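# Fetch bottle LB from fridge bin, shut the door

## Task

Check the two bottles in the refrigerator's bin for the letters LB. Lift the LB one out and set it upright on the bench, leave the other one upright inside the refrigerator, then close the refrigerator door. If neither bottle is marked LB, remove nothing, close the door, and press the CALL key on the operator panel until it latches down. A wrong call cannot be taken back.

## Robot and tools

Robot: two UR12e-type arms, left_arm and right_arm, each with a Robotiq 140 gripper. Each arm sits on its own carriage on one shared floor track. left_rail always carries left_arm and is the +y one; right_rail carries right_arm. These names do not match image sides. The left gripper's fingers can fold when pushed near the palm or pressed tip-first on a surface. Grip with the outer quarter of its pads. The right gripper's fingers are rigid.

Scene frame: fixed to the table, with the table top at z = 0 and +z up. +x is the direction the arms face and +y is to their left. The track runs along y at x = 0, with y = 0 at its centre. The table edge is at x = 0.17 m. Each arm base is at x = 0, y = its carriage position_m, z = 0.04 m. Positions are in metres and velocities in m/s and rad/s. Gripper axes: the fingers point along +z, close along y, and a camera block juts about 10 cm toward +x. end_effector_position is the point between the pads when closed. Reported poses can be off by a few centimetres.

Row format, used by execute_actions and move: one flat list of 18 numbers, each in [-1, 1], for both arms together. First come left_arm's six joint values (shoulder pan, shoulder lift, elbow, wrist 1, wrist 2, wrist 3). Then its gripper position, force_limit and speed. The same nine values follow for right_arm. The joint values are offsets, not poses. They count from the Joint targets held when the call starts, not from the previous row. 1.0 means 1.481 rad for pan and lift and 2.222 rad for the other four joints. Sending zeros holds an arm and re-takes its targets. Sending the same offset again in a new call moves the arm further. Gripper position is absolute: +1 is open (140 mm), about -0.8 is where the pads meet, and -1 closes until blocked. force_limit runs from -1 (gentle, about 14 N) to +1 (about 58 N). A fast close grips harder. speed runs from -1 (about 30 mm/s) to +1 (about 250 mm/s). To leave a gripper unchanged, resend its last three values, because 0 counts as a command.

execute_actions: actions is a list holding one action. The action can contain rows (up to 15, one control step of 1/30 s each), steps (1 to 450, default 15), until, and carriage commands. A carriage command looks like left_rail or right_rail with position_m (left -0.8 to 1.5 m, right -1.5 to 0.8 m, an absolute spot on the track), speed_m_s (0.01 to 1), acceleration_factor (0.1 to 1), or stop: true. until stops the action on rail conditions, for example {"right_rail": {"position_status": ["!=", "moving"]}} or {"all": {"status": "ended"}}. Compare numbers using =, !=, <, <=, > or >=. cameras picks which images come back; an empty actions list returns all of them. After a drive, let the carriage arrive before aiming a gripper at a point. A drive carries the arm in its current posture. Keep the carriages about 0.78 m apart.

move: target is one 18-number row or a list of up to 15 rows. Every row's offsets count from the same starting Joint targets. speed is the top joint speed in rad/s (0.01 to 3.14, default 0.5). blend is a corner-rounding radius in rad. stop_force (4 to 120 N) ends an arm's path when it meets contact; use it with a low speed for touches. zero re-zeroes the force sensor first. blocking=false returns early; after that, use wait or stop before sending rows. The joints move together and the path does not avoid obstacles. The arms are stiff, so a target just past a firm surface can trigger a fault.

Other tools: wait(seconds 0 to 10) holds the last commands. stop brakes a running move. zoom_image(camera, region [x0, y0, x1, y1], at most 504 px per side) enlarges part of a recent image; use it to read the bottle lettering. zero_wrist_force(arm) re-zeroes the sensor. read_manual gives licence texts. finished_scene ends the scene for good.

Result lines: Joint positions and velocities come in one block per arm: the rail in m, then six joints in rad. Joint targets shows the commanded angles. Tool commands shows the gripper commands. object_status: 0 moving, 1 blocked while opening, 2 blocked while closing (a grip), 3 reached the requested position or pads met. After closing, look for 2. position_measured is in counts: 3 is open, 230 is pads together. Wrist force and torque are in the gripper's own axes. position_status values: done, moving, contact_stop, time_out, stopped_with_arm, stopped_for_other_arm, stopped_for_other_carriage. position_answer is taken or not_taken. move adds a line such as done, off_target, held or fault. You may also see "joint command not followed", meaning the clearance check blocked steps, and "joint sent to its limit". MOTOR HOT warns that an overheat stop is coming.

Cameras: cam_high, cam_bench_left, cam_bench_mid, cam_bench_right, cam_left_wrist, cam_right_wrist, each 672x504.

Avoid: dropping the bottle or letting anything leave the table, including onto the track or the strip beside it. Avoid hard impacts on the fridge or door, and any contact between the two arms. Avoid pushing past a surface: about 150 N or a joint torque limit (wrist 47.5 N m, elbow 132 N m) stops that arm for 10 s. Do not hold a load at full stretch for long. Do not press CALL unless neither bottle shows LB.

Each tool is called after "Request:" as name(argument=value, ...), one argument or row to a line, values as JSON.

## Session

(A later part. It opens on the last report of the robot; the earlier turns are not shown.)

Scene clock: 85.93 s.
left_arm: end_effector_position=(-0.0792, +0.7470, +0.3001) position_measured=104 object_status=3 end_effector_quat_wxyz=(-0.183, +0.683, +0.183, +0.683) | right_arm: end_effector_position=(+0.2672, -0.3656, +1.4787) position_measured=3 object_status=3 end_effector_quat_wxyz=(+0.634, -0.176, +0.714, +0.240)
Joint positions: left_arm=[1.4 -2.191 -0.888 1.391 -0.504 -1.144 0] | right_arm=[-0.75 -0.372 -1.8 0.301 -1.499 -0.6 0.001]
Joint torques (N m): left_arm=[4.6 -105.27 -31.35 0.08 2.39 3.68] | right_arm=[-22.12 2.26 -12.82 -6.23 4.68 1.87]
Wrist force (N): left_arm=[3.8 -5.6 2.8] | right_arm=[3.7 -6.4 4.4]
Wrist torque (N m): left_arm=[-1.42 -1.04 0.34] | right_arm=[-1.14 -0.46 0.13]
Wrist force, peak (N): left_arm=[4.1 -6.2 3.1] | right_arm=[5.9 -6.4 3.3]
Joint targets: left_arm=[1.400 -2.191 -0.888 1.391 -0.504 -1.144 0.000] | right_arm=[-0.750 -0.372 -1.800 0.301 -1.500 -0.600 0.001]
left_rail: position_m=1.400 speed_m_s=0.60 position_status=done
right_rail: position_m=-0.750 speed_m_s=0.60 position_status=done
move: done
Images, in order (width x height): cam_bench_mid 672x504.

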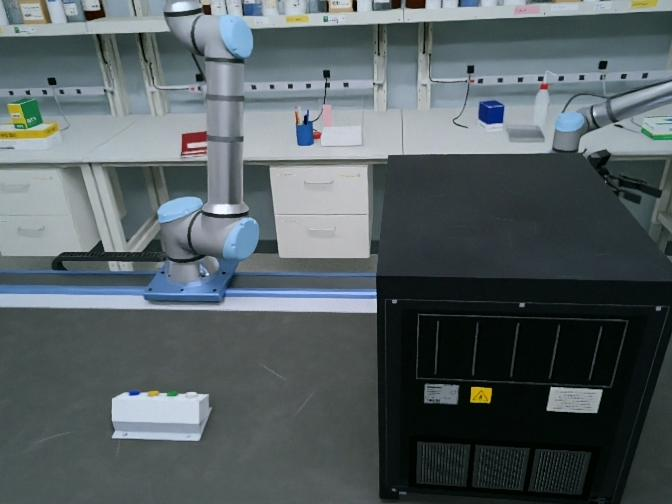

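Request:
move(
  target=[
    [0,0,0,0,0,0,0.2,0,-0.4,-0.5793,-0.3376,-0.5405,-0.7124,0.4235,0,1,1,1],
    [0,0,0,0,0,0,0.2,0,-0.4,-0.5793,-0.6825,-0.284,-0.7391,0.4235,0,1,1,1],
  ],
  speed=0.7,
  blend=[0.1,0],
  stop_force=25,
  cameras=["cam_right_wrist","cam_high"],
)

Scene clock: 90.80 s.
left_arm: end_effector_position=(-0.0792, +0.7470, +0.3001) position_measured=104 object_status=3 end_effector_quat_wxyz=(-0.183, +0.683, +0.183, +0.683) | right_arm: end_effector_position=(+0.1203, +0.3930, +0.2999) position_measured=3 object_status=3 end_effector_quat_wxyz=(+0.000, +0.707, -0.001, +0.707)
Joint positions: left_arm=[1.4 -2.191 -0.888 1.391 -0.504 -1.144 0] | right_arm=[-0.75 -1.23 -2.811 -0.331 -3.142 0.341 0.001]
Joint torques (N m): left_arm=[5.54 -107.07 -32.33 0.39 2.58 3.67] | right_arm=[-17.53 122.22 53.55 -4.96 4.24 1.43]
Wrist force (N): left_arm=[4.0 -5.8 3.0] | right_arm=[7.0 -5.4 6.2]
Wrist torque (N m): left_arm=[-1.45 -1.10 0.34] | right_arm=[-1.20 -2.45 -0.41]
Wrist force, peak (N): left_arm=[4.2 -6.0 3.4] | right_arm=[4.8 -12.0 7.1]
Joint targets: left_arm=[1.400 -2.191 -0.888 1.391 -0.504 -1.144 0.000] | right_arm=[-0.750 -1.230 -2.811 -0.331 -3.142 0.341 0.001]
left_rail: position_m=1.400 speed_m_s=0.60 position_status=done
right_rail: position_m=-0.750 speed_m_s=0.60 position_status=done
move: done
camera_calibration:
cam_right_wrist: T_world_to_cam=[[0.0323319, -0.998699, -0.0394212, 0.421554], [-0.337285, 0.0262259, -0.941037, 0.319776], [0.940847, 0.0437216, -0.335998, 0.154886], [0, 0, 0, 1]] pos_world=[-0.0514982, 0.405847, 0.369581]
Images, in order (width x height): cam_high 672x504, cam_right_wrist 672x504.

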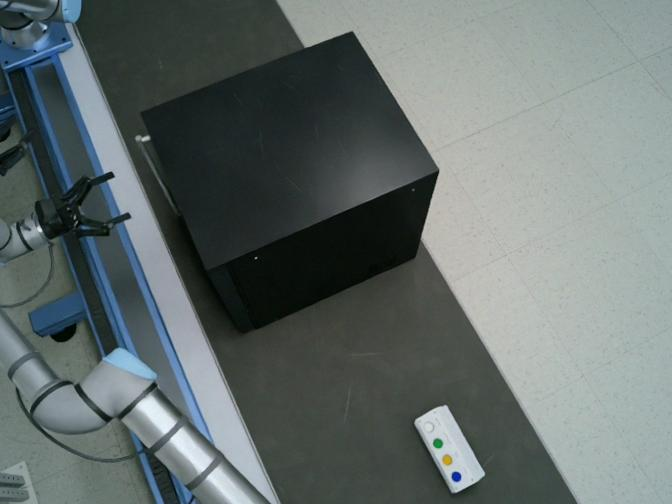

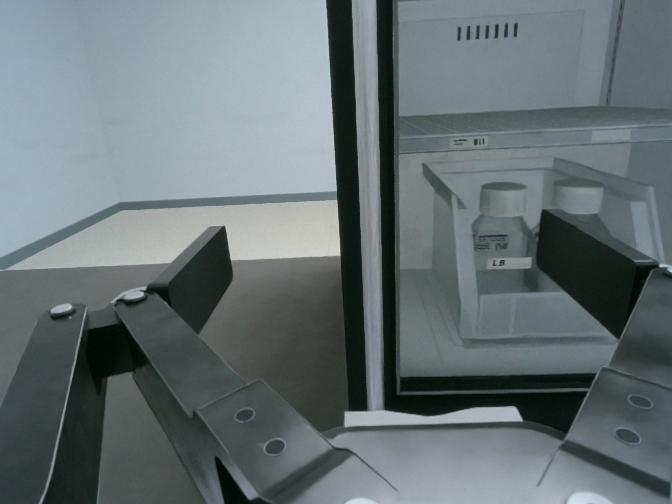

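Request:
move(
  target=[0,0,0,0,0,0,0.2,0,-0.4,-0.0633,0.0462,-0.0610,0.0306,-0.0423,0,1,1,1],
  speed=0.2,
  stop_force=15,
  cameras=["cam_right_wrist"],
)

Scene clock: 93.20 s.
left_arm: end_effector_position=(-0.0792, +0.7470, +0.3001) position_measured=104 object_status=3 end_effector_quat_wxyz=(-0.183, +0.683, +0.183, +0.683) | right_arm: end_effector_position=(+0.2323, +0.3930, +0.3006) position_measured=3 object_status=3 end_effector_quat_wxyz=(-0.001, +0.707, -0.001, +0.707)
Joint positions: left_arm=[1.4 -2.191 -0.888 1.391 -0.504 -1.144 0] | right_arm=[-0.75 -1.324 -2.742 -0.466 -3.074 0.247 0.001]
Joint torques (N m): left_arm=[5.63 -104.71 -31.81 0.21 2.23 3.54] | right_arm=[-20.34 149.65 39.77 3.08 -4.45 1.83]
Wrist force (N): left_arm=[3.9 -5.9 3.0] | right_arm=[6.7 -5.4 6.3]
Wrist torque (N m): left_arm=[-1.49 -1.06 0.33] | right_arm=[-1.20 -2.36 -0.41]
Wrist force, peak (N): left_arm=[4.0 -6.2 3.0] | right_arm=[6.8 -5.0 8.4]
Joint targets: left_arm=[1.400 -2.191 -0.888 1.391 -0.504 -1.144 0.000] | right_arm=[-0.750 -1.324 -2.742 -0.466 -3.074 0.247 0.001]
left_rail: position_m=1.400 speed_m_s=0.60 position_status=done
right_rail: position_m=-0.750 speed_m_s=0.60 position_status=done
move: done
camera_calibration:
cam_right_wrist: T_world_to_cam=[[0.0325516, -0.998659, -0.0402572, 0.418143], [-0.33741, 0.0269338, -0.940972, 0.357971], [0.940795, 0.0442134, -0.336081, 0.0497129], [0, 0, 0, 1]] pos_world=[0.0604023, 0.405743, 0.370382]
Images, in order (width x height): cam_right_wrist 672x504.

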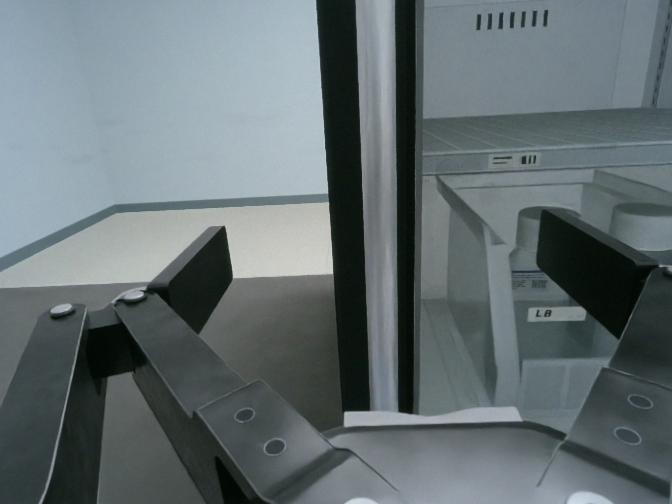

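Request:
execute_actions(
  actions=[
    {"right_rail":{"position_m":-0.749,"speed_m_s":0.05},"rows":[[0,0,0,0,0,0,0.2,0,-0.4,0,0,0,0,0,0,-1,-1,-1]],"steps":165},
  ],
)

Scene clock: 99.17 s.
left_arm: end_effector_position=(-0.0792, +0.7470, +0.3001) position_measured=104 object_status=3 end_effector_quat_wxyz=(-0.183, +0.683, +0.183, +0.683) | right_arm: end_effector_position=(+0.2323, +0.3940, +0.3006) position_measured=208 object_status=2 end_effector_quat_wxyz=(-0.001, +0.707, -0.001, +0.707)
Joint positions: left_arm=[1.4 -2.191 -0.888 1.391 -0.504 -1.144 0] | right_arm=[-0.749 -1.324 -2.742 -0.466 -3.074 0.247 0.001]
Joint torques (N m): left_arm=[6.96 -103.76 -32.33 0.13 2.28 3.73] | right_arm=[-14.56 125.21 54.68 -1.75 -10.39 1.53]
Wrist force (N): left_arm=[3.9 -5.8 3.2] | right_arm=[5.7 18.0 3.7]
Wrist torque (N m): left_arm=[-1.45 -1.07 0.33] | right_arm=[-1.29 -2.46 -0.29]
Wrist force, peak (N): left_arm=[4.4 -5.9 3.5] | right_arm=[5.3 18.2 3.9]
Joint targets: left_arm=[1.400 -2.191 -0.888 1.391 -0.504 -1.144 0.000] | right_arm=[-0.749 -1.324 -2.742 -0.466 -3.074 0.247 0.001]
left_rail: position_m=1.400 speed_m_s=0.60 position_status=done
right_rail: position_m=-0.749 speed_m_s=0.05 position_status=done

Request:
execute_actions(
  actions=[
    {"right_rail":{"position_m":-0.75,"speed_m_s":0.05},"rows":[[0,0,0,0,0,0,0.2,0,-0.4,0,0,0,0,0,0,-0.98,0,-1]],"steps":30},
  ],
)

Request:
move(
  target=[
    [0,0,0,0,0,0,0.2,0,-0.4,0.0274,0.0658,-0.0871,0.0427,-0.0211,0,-0.98,0,-1],
    [0,0,0,0,0,0,0.2,0,-0.4,0.0546,0.1205,-0.1581,0.0772,-0.0422,0,-0.98,0,-1],
    [0,0,0,0,0,0,0.2,0,-0.4,0.0820,0.1702,-0.2213,0.1073,-0.0633,0,-0.98,0,-1],
  ],
  speed=0.12,
  blend=[0.02,0.02,0],
  stop_force=60,
  cameras=["cam_high"],
)

Scene clock: 103.33 s.
left_arm: end_effector_position=(-0.0792, +0.7470, +0.3001) position_measured=104 object_status=3 end_effector_quat_wxyz=(-0.183, +0.683, +0.183, +0.683) | right_arm: end_effector_position=(+0.2323, +0.3930, +0.3007) position_measured=210 object_status=2 end_effector_quat_wxyz=(-0.001, +0.707, -0.001, +0.707)
Joint positions: left_arm=[1.4 -2.191 -0.888 1.391 -0.504 -1.144 0] | right_arm=[-0.75 -1.324 -2.742 -0.466 -3.074 0.247 0.001]
Joint torques (N m): left_arm=[5.02 -105.55 -31.65 0.12 1.98 3.85] | right_arm=[-5.94 122.7 41.67 -1.51 5.71 1.3]
Wrist force (N): left_arm=[4.2 -5.6 3.1] | right_arm=[5.0 -11.5 2.6]
Wrist torque (N m): left_arm=[-1.41 -1.13 0.33] | right_arm=[-1.08 -2.43 -0.16]
Wrist force, peak (N): left_arm=[4.3 -6.1 3.0] | right_arm=[5.2 18.8 3.4]
Joint targets: left_arm=[1.400 -2.191 -0.888 1.391 -0.504 -1.144 0.000] | right_arm=[-0.750 -1.324 -2.742 -0.466 -3.074 0.247 0.001]
left_rail: position_m=1.400 speed_m_s=0.60 position_status=done
right_rail: position_m=-0.750 speed_m_s=0.05 position_status=done

Scene clock: 108.40 s.
left_arm: end_effector_position=(-0.0792, +0.7470, +0.3001) position_measured=104 object_status=3 end_effector_quat_wxyz=(-0.183, +0.683, +0.183, +0.683) | right_arm: end_effector_position=(+0.1199, +0.3639, +0.2998) position_measured=210 object_status=2 end_effector_quat_wxyz=(-0.093, +0.701, +0.092, +0.701)
Joint positions: left_arm=[1.4 -2.191 -0.888 1.391 -0.504 -1.144 0] | right_arm=[-0.75 -1.203 -2.49 -0.958 -2.835 0.106 0.001]
Joint torques (N m): left_arm=[4.67 -107.6 -31.65 -0.11 1.99 3.84] | right_arm=[15.57 117.3 27.91 3.38 -3.09 1.36]
Wrist force (N): left_arm=[4.0 -5.7 2.9] | right_arm=[23.0 -7.8 6.2]
Wrist torque (N m): left_arm=[-1.43 -1.09 0.33] | right_arm=[-1.20 -2.39 -0.16]
Wrist force, peak (N): left_arm=[4.0 -6.2 3.2] | right_arm=[9.8 -16.2 21.6]
Joint targets: left_arm=[1.400 -2.191 -0.888 1.391 -0.504 -1.144 0.000] | right_arm=[-0.750 -1.203 -2.490 -0.958 -2.835 0.106 0.001]
left_rail: position_m=1.400 speed_m_s=0.60 position_status=done
right_rail: position_m=-0.750 speed_m_s=0.05 position_status=done
move: done
Images, in order (width x height): cam_high 672x504.

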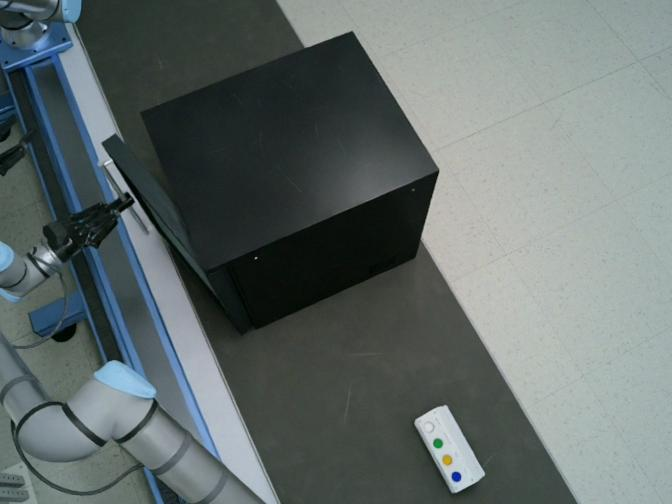

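Request:
move(
  target=[
    [0,0,0,0,0,0,0.2,0,-0.4,0.0411,0.0692,-0.0863,0.0401,-0.0315,0,-0.98,0,-1],
    [0,0,0,0,0,0,0.2,0,-0.4,0.0825,0.1352,-0.1664,0.0763,-0.0628,0,-0.98,0,-1],
    [0,0,0,0,0,0,0.2,0,-0.4,0.1239,0.1996,-0.2421,0.1090,-0.0941,0,-0.98,0,-1],
    [0,0,0,0,0,0,0.2,0,-0.4,0.1653,0.2642,-0.3152,0.1391,-0.1254,0,-0.98,0,-1],
  ],
  speed=0.16,
  blend=[0.02,0.02,0.02,0],
  stop_force=60,
  cameras=["cam_high"],
)

Scene clock: 114.30 s.
left_arm: end_effector_position=(-0.0792, +0.7470, +0.3001) position_measured=104 object_status=3 end_effector_quat_wxyz=(-0.183, +0.683, +0.183, +0.683) | right_arm: end_effector_position=(-0.0629, +0.2253, +0.3000) position_measured=210 object_status=2 end_effector_quat_wxyz=(-0.271, +0.653, +0.270, +0.653)
Joint positions: left_arm=[1.4 -2.191 -0.888 1.391 -0.504 -1.144 0] | right_arm=[-0.75 -0.958 -2.099 -1.658 -2.526 -0.172 0.001]
Joint torques (N m): left_arm=[6.92 -105.98 -31.06 0.45 2.23 4.07] | right_arm=[11.93 107.67 33.11 3.63 -1.49 1.06]
Wrist force (N): left_arm=[3.9 -5.6 2.8] | right_arm=[-1.1 -12.0 4.9]
Wrist torque (N m): left_arm=[-1.42 -1.07 0.34] | right_arm=[-1.05 -2.29 -0.12]
Wrist force, peak (N): left_arm=[4.4 -6.0 3.3] | right_arm=[23.3 -8.3 6.7]
Joint targets: left_arm=[1.400 -2.191 -0.888 1.391 -0.504 -1.144 0.000] | right_arm=[-0.750 -0.958 -2.099 -1.658 -2.526 -0.172 0.001]
left_rail: position_m=1.400 speed_m_s=0.60 position_status=done
right_rail: position_m=-0.750 speed_m_s=0.05 position_status=done
move: done
Images, in order (width x height): cam_high 672x504.

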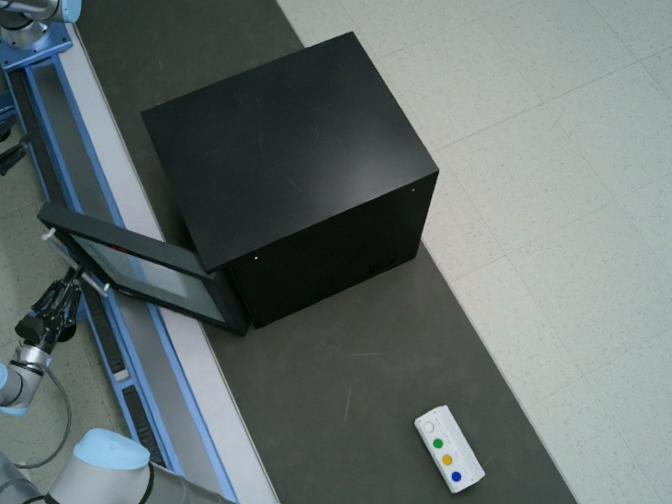

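Request:
move(
  target=[
    [0,0,0,0,0,0,0.2,0,-0.4,0.0839,0.1332,-0.1392,0.0504,-0.0619,0,-0.98,0,-1],
    [0,0,0,0,0,0,0.2,0,-0.4,0.1689,0.2827,-0.2712,0.0828,-0.1231,0,-0.98,0,-1],
    [0,0,0,0,0,0,0.2,0,-0.4,0.2125,0.3716,-0.3341,0.0864,-0.1532,0,-0.98,0,-1],
    [0,0,0,0,0,0,0.2,0,-0.4,0.2570,0.4769,-0.3937,0.0758,-0.1822,0,-0.98,0,-1],
  ],
  speed=0.18,
  blend=[0.02,0.02,0.02,0],
  stop_force=60,
  cameras=["cam_high"],
)

Scene clock: 121.10 s.
left_arm: end_effector_position=(-0.0792, +0.7470, +0.3001) position_measured=104 object_status=3 end_effector_quat_wxyz=(-0.183, +0.683, +0.183, +0.683) | right_arm: end_effector_position=(-0.1532, -0.1020, +0.3003) position_measured=210 object_status=2 end_effector_quat_wxyz=(+0.500, -0.500, -0.500, -0.500)
Joint positions: left_arm=[1.4 -2.191 -0.888 1.391 -0.504 -1.144 0] | right_arm=[-0.75 -0.577 -1.393 -2.533 -2.358 -0.577 0.001]
Joint torques (N m): left_arm=[6.15 -107.14 -31.43 -0.05 2.16 3.9] | right_arm=[-10.18 26.56 1.77 -8.86 9.31 1.16]
Wrist force (N): left_arm=[3.7 -6.0 2.9] | right_arm=[25.1 -42.1 2.4]
Wrist torque (N m): left_arm=[-1.49 -1.03 0.33] | right_arm=[-1.07 -2.28 -0.44]
Wrist force, peak (N): left_arm=[4.1 -6.2 3.3] | right_arm=[-50.7 -19.5 4.7]
Joint targets: left_arm=[1.400 -2.191 -0.888 1.391 -0.504 -1.144 0.000] | right_arm=[-0.750 -0.577 -1.393 -2.533 -2.358 -0.577 0.001]
left_rail: position_m=1.400 speed_m_s=0.60 position_status=done
right_rail: position_m=-0.750 speed_m_s=0.05 position_status=done
move: done
Images, in order (width x height): cam_high 672x504.

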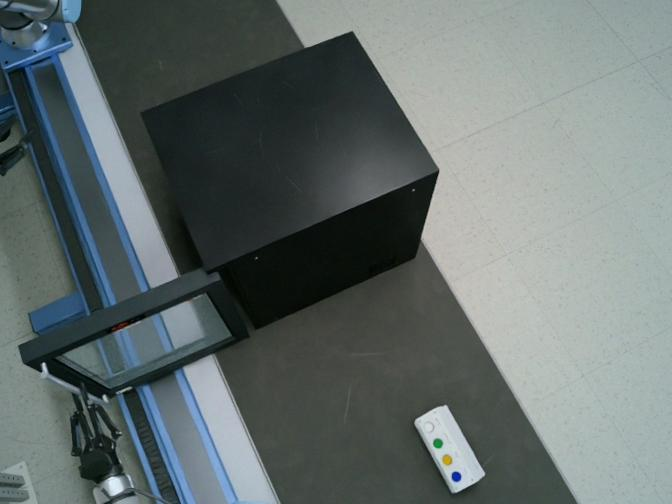

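Request:
move(
  target=[0.0564,-0.1382,0.2426,-0.15,0.2733,0,0.2,0,-0.4,0,0,0,0,0,0,-0.98,0,-1],
  speed=0.7,
)

Request:
execute_actions(
  actions=[
    {"left_rail":{"position_m":0.9,"speed_m_s":0.4},"steps":120,"until":{"left_rail":{"position_status":["!=","moving"]}}},
  ],
  cameras=["cam_left_wrist","cam_high"],
)

Scene clock: 123.43 s.
left_arm: end_effector_position=(+0.1504, +0.7401, +0.2201) position_measured=104 object_status=3 end_effector_quat_wxyz=(+0.000, +0.707, +0.000, +0.707) | right_arm: end_effector_position=(-0.1532, -0.1019, +0.3003) position_measured=210 object_status=2 end_effector_quat_wxyz=(+0.500, -0.500, -0.500, -0.500)
Joint positions: left_arm=[1.4 -2.108 -1.092 1.93 -0.837 -0.537 0] | right_arm=[-0.75 -0.577 -1.393 -2.533 -2.358 -0.577 0.001]
Joint torques (N m): left_arm=[8.33 -82.52 -21.58 -1.22 3.59 3.99] | right_arm=[-9.21 24.72 2.19 -8.99 10.34 0.58]
Wrist force (N): left_arm=[3.9 -5.5 3.1] | right_arm=[25.3 -41.8 2.3]
Wrist torque (N m): left_arm=[-1.41 -1.01 0.27] | right_arm=[-0.97 -2.29 -0.44]
Wrist force, peak (N): left_arm=[3.1 -7.0 5.0] | right_arm=[25.4 -42.0 2.1]
Joint targets: left_arm=[1.400 -2.108 -1.092 1.930 -0.837 -0.537 0.000] | right_arm=[-0.750 -0.577 -1.393 -2.533 -2.358 -0.577 0.001]
left_rail: position_m=1.400 speed_m_s=0.60 position_status=done
right_rail: position_m=-0.750 speed_m_s=0.05 position_status=done
move: done

Scene clock: 125.73 s.
left_arm: end_effector_position=(+0.1505, +0.2400, +0.2200) position_measured=104 object_status=3 end_effector_quat_wxyz=(+0.000, +0.707, +0.000, +0.707) | right_arm: end_effector_position=(-0.1532, -0.1019, +0.3003) position_measured=210 object_status=2 end_effector_quat_wxyz=(+0.500, -0.500, -0.500, -0.500)
Joint positions: left_arm=[0.9 -2.108 -1.092 1.93 -0.837 -0.537 0] | right_arm=[-0.75 -0.577 -1.393 -2.533 -2.358 -0.577 0.001]
Joint torques (N m): left_arm=[5.58 -80.36 -31.84 0.01 -0.74 3.67] | right_arm=[-12.42 22.17 1.85 -8.9 10.53 0.54]
Wrist force (N): left_arm=[4.1 -6.1 3.0] | right_arm=[25.0 -41.6 2.3]
Wrist torque (N m): left_arm=[-1.55 -1.04 0.27] | right_arm=[-0.91 -2.27 -0.44]
Wrist force, peak (N): left_arm=[4.1 -7.6 2.9] | right_arm=[25.1 -42.2 2.1]
Joint targets: left_arm=[0.900 -2.108 -1.092 1.930 -0.837 -0.537 0.000] | right_arm=[-0.750 -0.577 -1.393 -2.533 -2.358 -0.577 0.001]
Tool commands: left_gripper/position=+0.2 left_gripper/force_limit=+0.0 left_gripper/speed=-0.4 right_gripper/position=-0.98 right_gripper/force_limit=+0.0 right_gripper/speed=-1.0
left_rail: position_m=0.900 speed_m_s=0.40 position_status=done
right_rail: position_m=-0.750 speed_m_s=0.05 position_status=done
camera_calibration:
cam_left_wrist: T_world_to_cam=[[-0.051964, -0.99849, -0.0178137, 0.258282], [-0.338654, 0.0343996, -0.940282, 0.246031], [0.939475, -0.0428281, -0.339931, 0.128574], [0, 0, 0, 1]] pos_world=[-0.0240511, 0.254935, 0.279646]
Images, in order (width x height): cam_high 672x504, cam_left_wrist 672x504.

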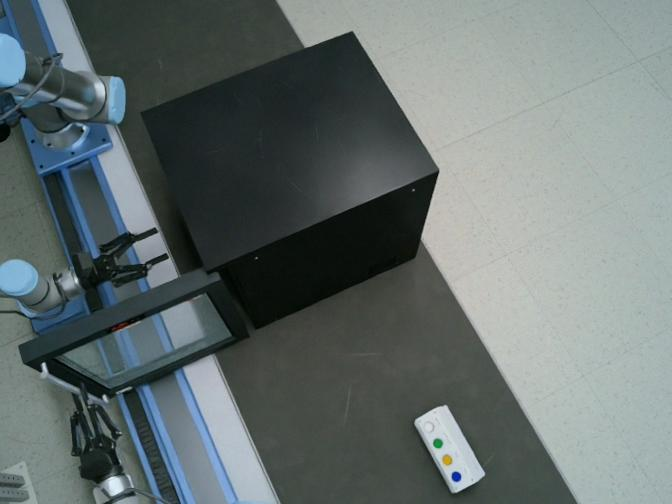

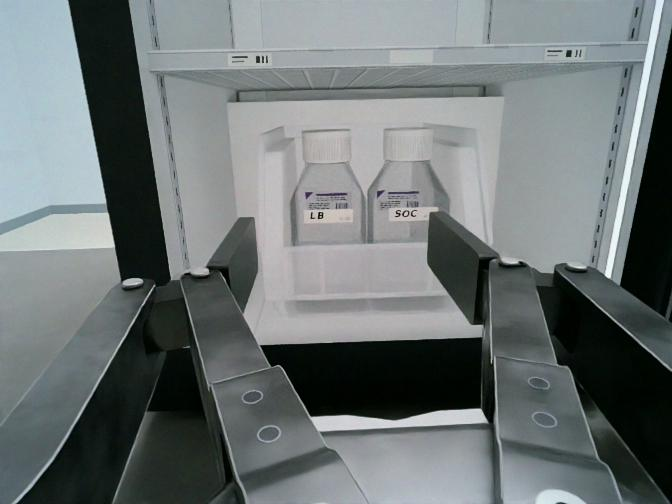

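Request:
zoom_image(
  camera="cam_left_wrist",
  region=[220, 30, 510, 350],
)

Scaled by 1.575 from the camera's 672x504 image, which has a finer 960x720 frame.

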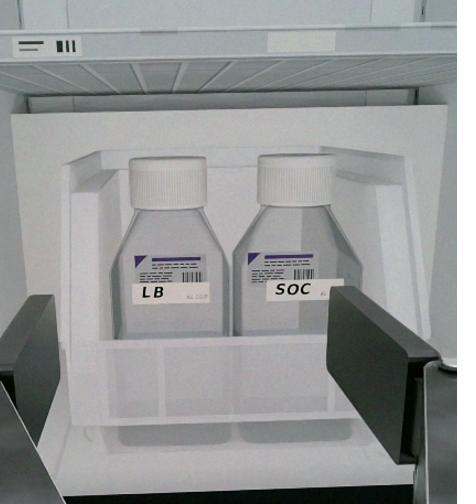

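Request:
move(
  target=[0,0.0942,0.0095,-0.0723,0,0,1,0,-0.4,0,0,0,0,0,0,-0.98,0,-1],
  speed=0.3,
  cameras=["cam_left_wrist"],
)

Request:
zoom_image(
  camera="cam_left_wrist",
  region=[200, 0, 530, 260],
)

Scene clock: 129.00 s.
left_arm: end_effector_position=(+0.1505, +0.2400, +0.1200) position_measured=3 object_status=3 end_effector_quat_wxyz=(+0.000, +0.707, +0.000, +0.707) | right_arm: end_effector_position=(-0.1532, -0.1019, +0.3003) position_measured=210 object_status=2 end_effector_quat_wxyz=(+0.500, -0.500, -0.500, -0.500)
Joint positions: left_arm=[0.9 -2.108 -0.953 1.952 -0.998 -0.537 0] | right_arm=[-0.75 -0.577 -1.393 -2.533 -2.358 -0.577 0.001]
Joint torques (N m): left_arm=[-5.33 -60.89 -14.77 -0.86 -2.39 3.66] | right_arm=[-13.77 17.78 2.06 -9.23 11.39 0.41]
Wrist force (N): left_arm=[3.9 -5.8 3.1] | right_arm=[25.0 -41.8 2.3]
Wrist torque (N m): left_arm=[-1.47 -0.98 0.28] | right_arm=[-0.96 -2.25 -0.44]
Wrist force, peak (N): left_arm=[5.7 -6.4 3.5] | right_arm=[25.3 -42.4 2.5]
Joint targets: left_arm=[0.900 -2.108 -0.953 1.952 -0.998 -0.537 0.000] | right_arm=[-0.750 -0.577 -1.393 -2.533 -2.358 -0.577 0.001]
left_rail: position_m=0.900 speed_m_s=0.40 position_status=done
right_rail: position_m=-0.750 speed_m_s=0.05 position_status=done
move: done
camera_calibration:
cam_left_wrist: T_world_to_cam=[[-0.0518693, -0.998494, -0.0178452, 0.256405], [-0.338658, 0.0343972, -0.940281, 0.151973], [0.939479, -0.0427283, -0.339932, 0.0946459], [0, 0, 0, 1]] pos_world=[-0.0241514, 0.254835, 0.179646]
Images, in order (width x height): cam_left_wrist 672x504.

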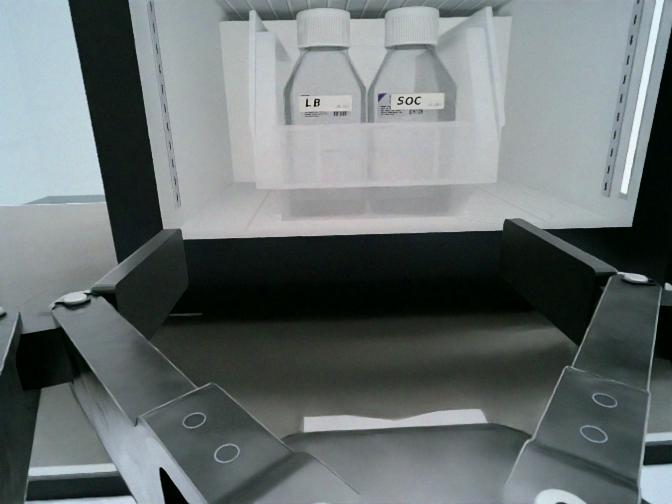

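Scaled by 1.527 from the camera's 672x504 image, which has a finer 960x720 frame.

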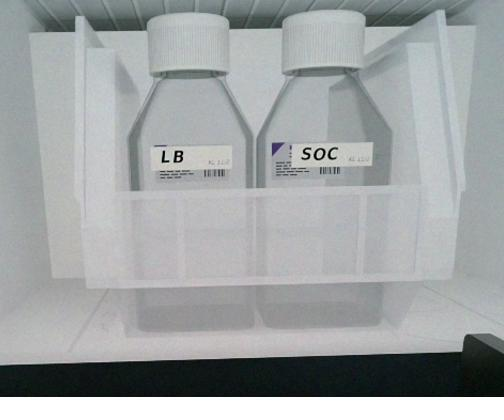

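Request:
move(
  target=[0,-0.2047,0.0099,0.1263,0,0,1,0,-0.4,0,0,0,0,0,0,-0.98,0,-1],
  speed=0.4,
  cameras=["cam_left_wrist"],
)

Request:
zoom_image(
  camera="cam_left_wrist",
  region=[140, 100, 560, 420],
)

Scene clock: 135.23 s.
left_arm: end_effector_position=(+0.1730, +0.2779, +0.3075) position_measured=3 object_status=3 end_effector_quat_wxyz=(+0.000, +0.707, +0.000, +0.707) | right_arm: end_effector_position=(-0.1532, -0.1019, +0.3003) position_measured=210 object_status=2 end_effector_quat_wxyz=(+0.500, -0.500, -0.500, -0.500)
Joint positions: left_arm=[0.9 -2.108 -1.256 1.974 -0.718 -0.537 0] | right_arm=[-0.75 -0.577 -1.393 -2.533 -2.358 -0.577 0.001]
Joint torques (N m): left_arm=[-7.54 -71.95 -25.3 5.02 -2.29 3.47] | right_arm=[-17.36 13.15 2.75 -8.93 12.5 0.38]
Wrist force (N): left_arm=[3.8 -6.1 3.0] | right_arm=[25.4 -41.3 2.4]
Wrist torque (N m): left_arm=[-1.57 -0.90 0.29] | right_arm=[-0.86 -2.32 -0.45]
Wrist force, peak (N): left_arm=[6.4 -6.5 3.3] | right_arm=[25.0 -42.5 2.4]
Joint targets: left_arm=[0.900 -2.108 -1.256 1.974 -0.717 -0.537 0.000] | right_arm=[-0.750 -0.577 -1.393 -2.533 -2.358 -0.577 0.001]
left_rail: position_m=0.900 speed_m_s=0.40 position_status=done
right_rail: position_m=-0.750 speed_m_s=0.05 position_status=done
move: done
camera_calibration:
cam_left_wrist: T_world_to_cam=[[-0.0519056, -0.998502, -0.0172929, 0.298567], [-0.338884, 0.0338998, -0.940217, 0.334841], [0.939395, -0.0429423, -0.340136, 0.138941], [0, 0, 0, 1]] pos_world=[-0.00155139, 0.292735, 0.367245]
Images, in order (width x height): cam_left_wrist 672x504.

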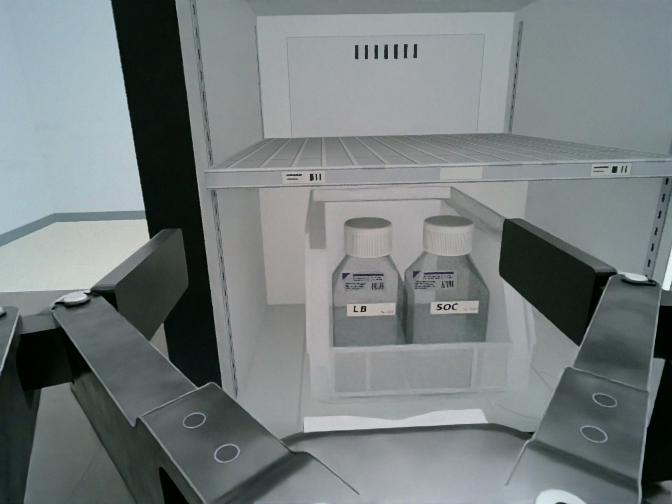

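Scaled by 1.200 from the camera's 672x504 image, which has a finer 960x720 frame.

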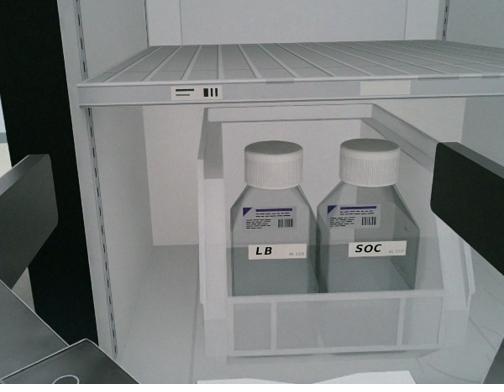

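Request:
move(
  target=[0.0143,-0.2017,0.1402,-0.2684,-0.0268,0.2245,-0.05,0,-0.4,0,0,0,0,0,0,-0.98,0,-1],
  speed=0.5,
)

Request:
execute_actions(
  actions=[
    {"left_rail":{"position_m":0.76,"speed_m_s":0.2},"steps":120,"until":{"left_rail":{"position_status":["!=","moving"]}}},
  ],
  cameras=["cam_left_wrist","cam_high"],
)

Scene clock: 141.37 s.
left_arm: end_effector_position=(+0.2280, +0.3776, +0.2467) position_measured=135 object_status=3 end_effector_quat_wxyz=(+0.000, +0.809, +0.000, +0.588) | right_arm: end_effector_position=(-0.1532, -0.1019, +0.3003) position_measured=210 object_status=2 end_effector_quat_wxyz=(+0.500, -0.500, -0.500, -0.500)
Joint positions: left_arm=[0.9 -2.086 -1.555 2.285 -1.314 -0.596 0.499] | right_arm=[-0.75 -0.577 -1.393 -2.533 -2.358 -0.577 0.001]
Joint torques (N m): left_arm=[8.27 -51.01 -26.98 -4.01 -0.88 3.77] | right_arm=[-19.02 8.39 1.1 -9.1 13.77 0.17]
Wrist force (N): left_arm=[4.1 -5.5 2.5] | right_arm=[25.0 -41.3 2.3]
Wrist torque (N m): left_arm=[-1.31 -1.00 0.22] | right_arm=[-0.85 -2.26 -0.44]
Wrist force, peak (N): left_arm=[4.7 -6.3 3.6] | right_arm=[25.1 -42.4 2.2]
Joint targets: left_arm=[0.900 -2.086 -1.555 2.285 -1.314 -0.596 0.499] | right_arm=[-0.750 -0.577 -1.393 -2.533 -2.358 -0.577 0.001]
left_rail: position_m=0.900 speed_m_s=0.40 position_status=done
right_rail: position_m=-0.750 speed_m_s=0.05 position_status=done
move: done

Scene clock: 142.73 s.
left_arm: end_effector_position=(+0.2280, +0.2376, +0.2467) position_measured=135 object_status=3 end_effector_quat_wxyz=(+0.000, +0.809, +0.000, +0.588) | right_arm: end_effector_position=(-0.1532, -0.1019, +0.3003) position_measured=210 object_status=2 end_effector_quat_wxyz=(+0.500, -0.500, -0.500, -0.500)
Joint positions: left_arm=[0.76 -2.086 -1.555 2.285 -1.314 -0.596 0.499] | right_arm=[-0.75 -0.577 -1.393 -2.533 -2.358 -0.577 0.001]
Joint torques (N m): left_arm=[1.55 -43.31 -43.8 -2.32 1.32 3.76] | right_arm=[-21 7.94 0.63 -9.09 13.91 0.42]
Wrist force (N): left_arm=[3.7 -5.5 2.8] | right_arm=[25.0 -41.4 2.3]
Wrist torque (N m): left_arm=[-1.30 -0.90 0.22] | right_arm=[-0.86 -2.24 -0.44]
Wrist force, peak (N): left_arm=[4.3 -7.2 2.9] | right_arm=[25.2 -42.1 2.2]
Joint targets: left_arm=[0.760 -2.086 -1.555 2.285 -1.314 -0.596 0.499] | right_arm=[-0.750 -0.577 -1.393 -2.533 -2.358 -0.577 0.001]
Tool commands: left_gripper/position=-0.05 left_gripper/force_limit=+0.0 left_gripper/speed=-0.4 right_gripper/position=-0.98 right_gripper/force_limit=+0.0 right_gripper/speed=-1.0
left_rail: position_m=0.760 speed_m_s=0.20 position_status=done
right_rail: position_m=-0.750 speed_m_s=0.05 position_status=done
camera_calibration:
cam_left_wrist: T_world_to_cam=[[-0.0545175, -0.998513, 0.000714512, 0.256391], [-0.613227, 0.0329166, -0.789221, 0.323188], [0.788023, -0.0434645, -0.614109, 0.167117], [0, 0, 0, 1]] pos_world=[0.0804734, 0.252635, 0.357511]
Images, in order (width x height): cam_high 672x504, cam_left_wrist 672x504.

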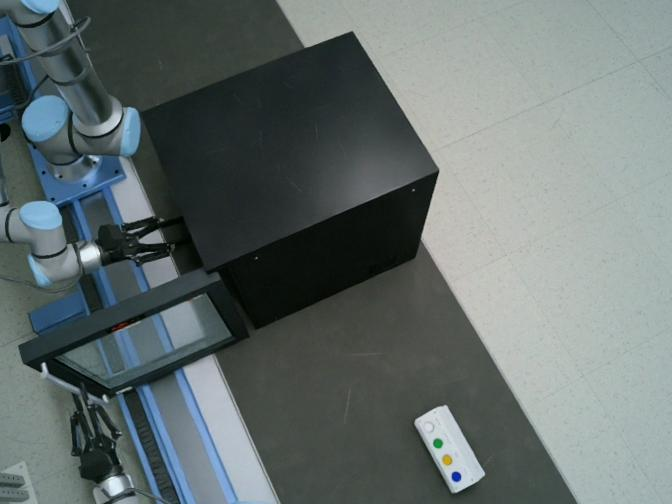

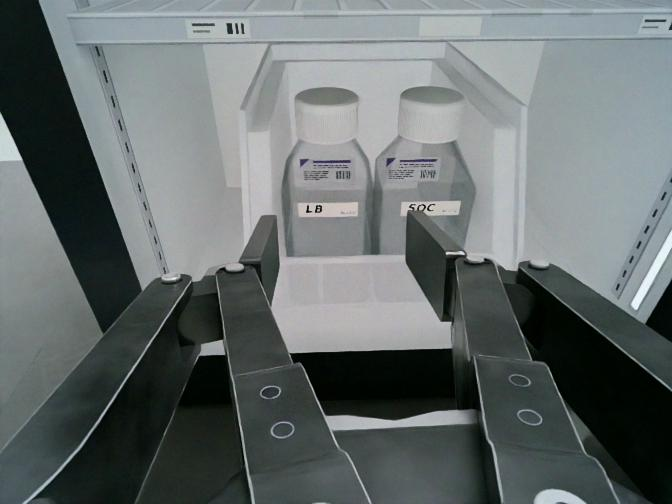

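Request:
execute_actions(
  actions=[
    {"left_rail":{"position_m":0.759,"speed_m_s":0.05},"steps":15},
  ],
)

Request:
move(
  target=[
    [0.1236,-0.0149,0.0266,-0.1067,0.0644,0.1042,-0.05,0,-0.4,0,0,0,0,0,0,-0.98,0,-1],
    [0.1720,-0.0118,0.0363,-0.1711,0.0857,0.1622,-0.05,0,-0.4,0,0,0,0,0,0,-0.98,0,-1],
  ],
  speed=0.2,
  blend=[0.02,0],
  stop_force=15,
  cameras=["cam_left_wrist"],
)

Scene clock: 144.47 s.
left_arm: end_effector_position=(+0.2280, +0.2366, +0.2467) position_measured=135 object_status=3 end_effector_quat_wxyz=(+0.000, +0.809, +0.000, +0.588) | right_arm: end_effector_position=(-0.1532, -0.1019, +0.3003) position_measured=210 object_status=2 end_effector_quat_wxyz=(+0.500, -0.500, -0.500, -0.500)
Joint positions: left_arm=[0.759 -2.086 -1.555 2.285 -1.314 -0.596 0.499] | right_arm=[-0.75 -0.577 -1.393 -2.533 -2.358 -0.577 0.001]
Joint torques (N m): left_arm=[-4.73 -35.55 -47.53 -0.17 3.86 3.49] | right_arm=[-21.05 6.09 2.17 -9.02 14.27 -0.09]
Wrist force (N): left_arm=[4.2 -5.7 3.2] | right_arm=[25.3 -42.0 2.4]
Wrist torque (N m): left_arm=[-1.36 -1.00 0.23] | right_arm=[-1.01 -2.33 -0.44]
Wrist force, peak (N): left_arm=[4.4 -6.1 2.9] | right_arm=[25.0 -42.5 2.5]
Joint targets: left_arm=[0.759 -2.086 -1.555 2.285 -1.314 -0.596 0.499] | right_arm=[-0.750 -0.577 -1.393 -2.533 -2.358 -0.577 0.001]
Tool commands: left_gripper/position=-0.05 left_gripper/force_limit=+0.0 left_gripper/speed=-0.4 right_gripper/position=-0.98 right_gripper/force_limit=+0.0 right_gripper/speed=-1.0
left_rail: position_m=0.759 speed_m_s=0.05 position_status=done
right_rail: position_m=-0.750 speed_m_s=0.05 position_status=done

Scene clock: 147.43 s.
left_arm: end_effector_position=(+0.3647, +0.2369, +0.2462) position_measured=135 object_status=3 end_effector_quat_wxyz=(+0.000, +0.809, +0.000, +0.588) | right_arm: end_effector_position=(-0.1532, -0.1019, +0.3003) position_measured=210 object_status=2 end_effector_quat_wxyz=(+0.500, -0.500, -0.500, -0.500)
Joint positions: left_arm=[0.759 -1.832 -1.572 2.366 -1.694 -0.406 0.86] | right_arm=[-0.75 -0.577 -1.393 -2.533 -2.358 -0.577 0.001]
Joint torques (N m): left_arm=[5.69 -24.27 -27.2 -5.91 5.23 3.61] | right_arm=[-22.96 5.35 2.38 -9.07 14.52 0.05]
Wrist force (N): left_arm=[4.4 -5.5 2.8] | right_arm=[25.1 -41.6 2.4]
Wrist torque (N m): left_arm=[-1.26 -1.08 0.13] | right_arm=[-0.92 -2.27 -0.44]
Wrist force, peak (N): left_arm=[4.4 -5.8 2.7] | right_arm=[25.3 -42.2 2.6]
Joint targets: left_arm=[0.759 -1.832 -1.572 2.366 -1.694 -0.406 0.860] | right_arm=[-0.750 -0.577 -1.393 -2.533 -2.358 -0.577 0.001]
left_rail: position_m=0.759 speed_m_s=0.05 position_status=done
right_rail: position_m=-0.750 speed_m_s=0.05 position_status=done
move: done
camera_calibration:
cam_left_wrist: T_world_to_cam=[[-0.0546656, -0.998504, -0.000664828, 0.263468], [-0.613183, 0.0340957, -0.789205, 0.406342], [0.788047, -0.0427347, -0.61413, 0.0588682], [0, 0, 0, 1]] pos_world=[0.217174, 0.251735, 0.357015]
Images, in order (width x height): cam_left_wrist 672x504.

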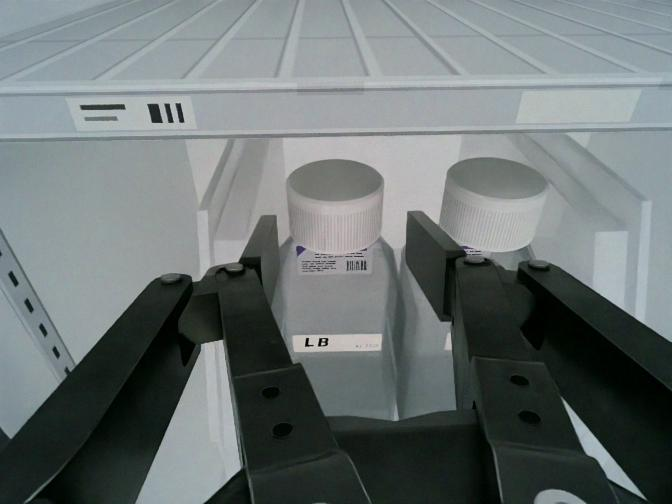

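Request:
execute_actions(
  actions=[
    {"left_rail":{"position_m":0.7605,"speed_m_s":0.05},"steps":15},
  ],
)

Request:
move(
  target=[0.0496,0.0095,0.0093,-0.0826,0.0190,0.0712,-0.05,0,-0.4,0,0,0,0,0,0,-0.98,0,-1],
  speed=0.1,
  stop_force=12,
  cameras=["cam_left_wrist"],
)

Scene clock: 148.73 s.
left_arm: end_effector_position=(+0.3648, +0.2384, +0.2462) position_measured=135 object_status=3 end_effector_quat_wxyz=(+0.000, +0.809, +0.000, +0.588) | right_arm: end_effector_position=(-0.1532, -0.1019, +0.3003) position_measured=210 object_status=2 end_effector_quat_wxyz=(+0.500, -0.500, -0.500, -0.500)
Joint positions: left_arm=[0.76 -1.832 -1.572 2.366 -1.694 -0.406 0.86] | right_arm=[-0.75 -0.577 -1.393 -2.533 -2.358 -0.577 0.001]
Joint torques (N m): left_arm=[8.55 -30.12 -34.25 -4.84 4.3 3.7] | right_arm=[-23.55 3.17 2.63 -9 14 -0.26]
Wrist force (N): left_arm=[4.0 -5.1 2.6] | right_arm=[25.0 -41.5 2.1]
Wrist torque (N m): left_arm=[-1.16 -0.99 0.13] | right_arm=[-0.91 -2.24 -0.45]
Wrist force, peak (N): left_arm=[4.1 -6.0 2.7] | right_arm=[24.8 -42.4 2.1]
Joint targets: left_arm=[0.761 -1.832 -1.572 2.366 -1.694 -0.406 0.860] | right_arm=[-0.750 -0.577 -1.393 -2.533 -2.358 -0.577 0.001]
Tool commands: left_gripper/position=-0.05 left_gripper/force_limit=+0.0 left_gripper/speed=-0.4 right_gripper/position=-0.98 right_gripper/force_limit=+0.0 right_gripper/speed=-1.0
left_rail: position_m=0.760 speed_m_s=0.05 position_status=done
right_rail: position_m=-0.750 speed_m_s=0.05 position_status=done

Scene clock: 151.50 s.
left_arm: end_effector_position=(+0.4023, +0.2386, +0.2476) position_measured=135 object_status=3 end_effector_quat_wxyz=(+0.001, +0.809, +0.001, +0.588) | right_arm: end_effector_position=(-0.1532, -0.1019, +0.3003) position_measured=210 object_status=2 end_effector_quat_wxyz=(+0.500, -0.500, -0.500, -0.500)
Joint positions: left_arm=[0.761 -1.758 -1.558 2.386 -1.877 -0.364 1.018] | right_arm=[-0.75 -0.577 -1.393 -2.533 -2.358 -0.577 0.001]
Joint torques (N m): left_arm=[7.83 -23.92 -26.7 -6 5.26 3.99] | right_arm=[-22.53 4.08 1.81 -8.69 14.41 -0.18]
Wrist force (N): left_arm=[3.9 -5.9 2.7] | right_arm=[24.8 -41.6 2.3]
Wrist torque (N m): left_arm=[-1.37 -1.04 0.14] | right_arm=[-0.93 -2.20 -0.45]
Wrist force, peak (N): left_arm=[4.7 -5.4 3.3] | right_arm=[25.5 -42.0 2.3]
Joint targets: left_arm=[0.761 -1.758 -1.558 2.386 -1.877 -0.364 1.018] | right_arm=[-0.750 -0.577 -1.393 -2.533 -2.358 -0.577 0.001]
left_rail: position_m=0.761 position_m_goal=0.760 speed_m_s=0.05 position_status=done
right_rail: position_m=-0.750 speed_m_s=0.05 position_status=done
move: done
camera_calibration:
cam_left_wrist: T_world_to_cam=[[-0.0538851, -0.998546, 0.00168093, 0.266386], [-0.612322, 0.0317133, -0.789972, 0.430869], [0.78877, -0.043597, -0.613141, 0.0298109], [0, 0, 0, 1]] pos_world=[0.254671, 0.253634, 0.358205]
Images, in order (width x height): cam_left_wrist 672x504.

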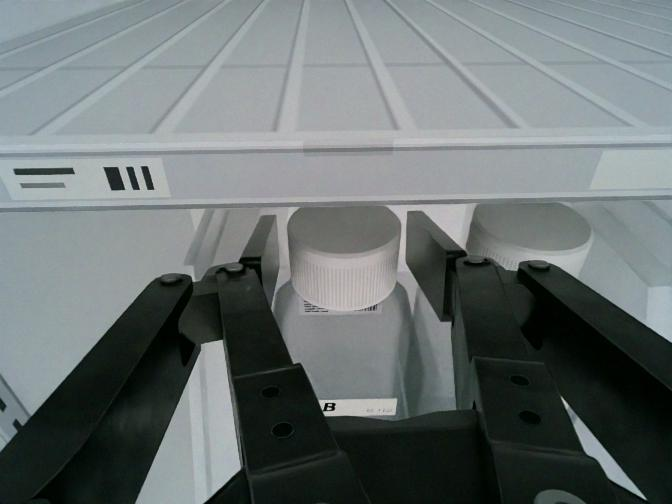

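Request:
execute_actions(
  actions=[
    {"rows":[[0,0,0,0,0,0,-1,0.6,-1,0,0,0,0,0,0,-0.98,0,-1]],"steps":75},
  ],
  cameras=["cam_left_wrist"],
)

Scene clock: 154.97 s.
left_arm: end_effector_position=(+0.4023, +0.2387, +0.2476) position_measured=255 object_status=0 end_effector_quat_wxyz=(+0.001, +0.809, +0.001, +0.588) | right_arm: end_effector_position=(-0.1532, -0.1019, +0.3003) position_measured=210 object_status=2 end_effector_quat_wxyz=(+0.500, -0.500, -0.500, -0.500)
Joint positions: left_arm=[0.761 -1.758 -1.558 2.386 -1.877 -0.364 1.018] | right_arm=[-0.75 -0.577 -1.393 -2.533 -2.358 -0.577 0.001]
Joint torques (N m): left_arm=[-9.62 -42.97 -46.83 -2.24 0.13 1.72] | right_arm=[-25.76 4.22 3.87 -8.36 14.24 -0.2]
Wrist force (N): left_arm=[4.4 -5.6 3.0] | right_arm=[24.4 -42.6 2.3]
Wrist torque (N m): left_arm=[-1.27 -1.10 0.15] | right_arm=[-1.08 -2.29 -0.44]
Wrist force, peak (N): left_arm=[5.5 -7.8 1.9] | right_arm=[25.6 -42.4 2.0]
Joint targets: left_arm=[0.761 -1.758 -1.558 2.386 -1.877 -0.364 1.018] | right_arm=[-0.750 -0.577 -1.393 -2.533 -2.358 -0.577 0.001]
left_rail: position_m=0.761 position_m_goal=0.760 speed_m_s=0.05 position_status=done
right_rail: position_m=-0.750 speed_m_s=0.05 position_status=done
camera_calibration:
cam_left_wrist: T_world_to_cam=[[-0.0538881, -0.998546, 0.00167679, 0.266388], [-0.612322, 0.0317184, -0.789972, 0.430867], [0.78877, -0.0435968, -0.613141, 0.0298108], [0, 0, 0, 1]] pos_world=[0.254671, 0.253634, 0.358205]
Images, in order (width x height): cam_left_wrist 672x504.

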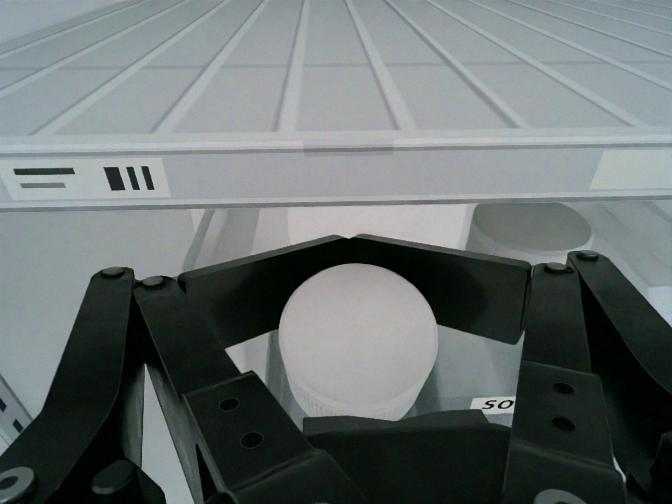

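Request:
execute_actions(
  actions=[
    {"rows":[[0,0,0,0,0,0,-0.05,-1,-1,0,0,0,0,0,0,-0.98,0,-1]],"steps":90},
  ],
  cameras=["cam_left_wrist"],
)

Scene clock: 158.40 s.
left_arm: end_effector_position=(+0.4023, +0.2386, +0.2476) position_measured=135 object_status=3 end_effector_quat_wxyz=(+0.001, +0.809, +0.001, +0.588) | right_arm: end_effector_position=(-0.1532, -0.1019, +0.3003) position_measured=210 object_status=2 end_effector_quat_wxyz=(+0.500, -0.500, -0.500, -0.500)
Joint positions: left_arm=[0.761 -1.758 -1.558 2.386 -1.877 -0.364 1.018] | right_arm=[-0.75 -0.577 -1.393 -2.533 -2.358 -0.577 0.001]
Joint torques (N m): left_arm=[-9.3 -48.85 -47.59 -1.34 1.44 -0.79] | right_arm=[-27.71 2.33 6.86 -6.47 14.06 -0.49]
Wrist force (N): left_arm=[4.2 -5.4 2.6] | right_arm=[23.1 -42.7 2.6]
Wrist torque (N m): left_arm=[-1.26 -1.12 0.14] | right_arm=[-0.95 -2.24 -0.46]
Wrist force, peak (N): left_arm=[6.3 -6.2 2.7] | right_arm=[23.4 -43.4 2.2]
Joint targets: left_arm=[0.761 -1.758 -1.558 2.386 -1.877 -0.364 1.018] | right_arm=[-0.750 -0.577 -1.393 -2.533 -2.358 -0.577 0.001]
left_rail: position_m=0.761 position_m_goal=0.760 speed_m_s=0.05 position_status=done
right_rail: position_m=-0.750 speed_m_s=0.05 position_status=done
camera_calibration:
cam_left_wrist: T_world_to_cam=[[-0.0538891, -0.998546, 0.00168413, 0.266386], [-0.612369, 0.0317158, -0.789936, 0.430867], [0.788733, -0.0436002, -0.613187, 0.0298378], [0, 0, 0, 1]] pos_world=[0.254671, 0.253634, 0.358205]
Images, in order (width x height): cam_left_wrist 672x504.

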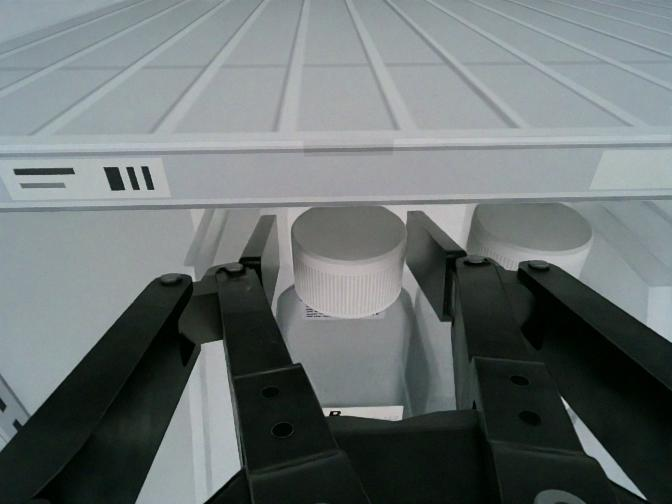

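Request:
execute_actions(
  actions=[
    {"left_rail":{"position_m":0.7582,"speed_m_s":0.05},"steps":15},
  ],
)

Request:
move(
  target=[-0.0212,-0.0041,-0.0040,0.0353,-0.0081,-0.0304,-0.05,-1,-1,0,0,0,0,0,0,-0.98,0,-1],
  speed=0.1,
  cameras=["cam_left_wrist"],
)

Scene clock: 159.90 s.
left_arm: end_effector_position=(+0.4023, +0.2363, +0.2476) position_measured=135 object_status=3 end_effector_quat_wxyz=(+0.001, +0.809, +0.001, +0.588) | right_arm: end_effector_position=(-0.1532, -0.1019, +0.3003) position_measured=210 object_status=2 end_effector_quat_wxyz=(+0.500, -0.500, -0.500, -0.500)
Joint positions: left_arm=[0.758 -1.758 -1.558 2.386 -1.877 -0.364 1.018] | right_arm=[-0.75 -0.577 -1.393 -2.533 -2.358 -0.577 0.001]
Joint torques (N m): left_arm=[-5.16 -43.6 -44.18 -2.71 1.92 -1.88] | right_arm=[-28.28 3.26 8.1 -6.13 14.46 -0.37]
Wrist force (N): left_arm=[3.9 -5.4 2.4] | right_arm=[23.5 -42.9 2.1]
Wrist torque (N m): left_arm=[-1.27 -1.04 0.14] | right_arm=[-0.99 -2.33 -0.45]
Wrist force, peak (N): left_arm=[4.2 -6.6 2.7] | right_arm=[23.2 -43.3 2.3]
Joint targets: left_arm=[0.758 -1.758 -1.558 2.386 -1.877 -0.364 1.018] | right_arm=[-0.750 -0.577 -1.393 -2.533 -2.358 -0.577 0.001]
Tool commands: left_gripper/position=-0.05 left_gripper/force_limit=-1.0 left_gripper/speed=-1.0 right_gripper/position=-0.98 right_gripper/force_limit=+0.0 right_gripper/speed=-1.0
left_rail: position_m=0.758 speed_m_s=0.05 position_status=done
right_rail: position_m=-0.750 speed_m_s=0.05 position_status=done

Scene clock: 161.13 s.
left_arm: end_effector_position=(+0.3860, +0.2353, +0.2463) position_measured=135 object_status=3 end_effector_quat_wxyz=(+0.000, +0.809, +0.000, +0.587) | right_arm: end_effector_position=(-0.1532, -0.1019, +0.3003) position_measured=210 object_status=2 end_effector_quat_wxyz=(+0.500, -0.500, -0.500, -0.500)
Joint positions: left_arm=[0.758 -1.79 -1.564 2.378 -1.799 -0.382 0.95] | right_arm=[-0.75 -0.577 -1.393 -2.533 -2.358 -0.577 0.001]
Joint torques (N m): left_arm=[-13.05 -50.19 -49.19 -0.16 0.09 -4.07] | right_arm=[-29.2 4.78 10.13 -5.55 14.41 -0.56]
Wrist force (N): left_arm=[4.5 -5.0 2.7] | right_arm=[23.2 -42.3 2.2]
Wrist torque (N m): left_arm=[-1.13 -1.10 0.29] | right_arm=[-0.87 -2.26 -0.45]
Wrist force, peak (N): left_arm=[4.1 -5.8 3.1] | right_arm=[23.4 -43.1 2.7]
Joint targets: left_arm=[0.758 -1.790 -1.564 2.378 -1.799 -0.382 0.950] | right_arm=[-0.750 -0.577 -1.393 -2.533 -2.358 -0.577 0.001]
left_rail: position_m=0.758 speed_m_s=0.05 position_status=done
right_rail: position_m=-0.750 speed_m_s=0.05 position_status=done
move: done
camera_calibration:
cam_left_wrist: T_world_to_cam=[[-0.0549364, -0.99849, 0.000713775, 0.26291], [-0.614103, 0.033224, -0.788526, 0.419862], [0.787312, -0.0437571, -0.615001, 0.0428124], [0, 0, 0, 1]] pos_world=[0.238575, 0.250436, 0.357214]
Images, in order (width x height): cam_left_wrist 672x504.

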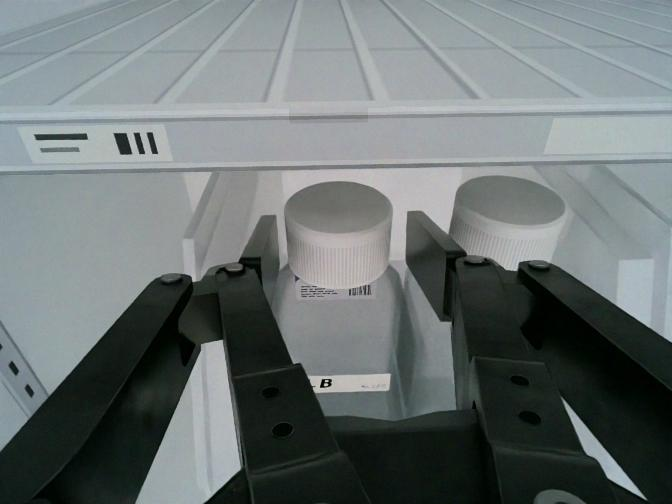

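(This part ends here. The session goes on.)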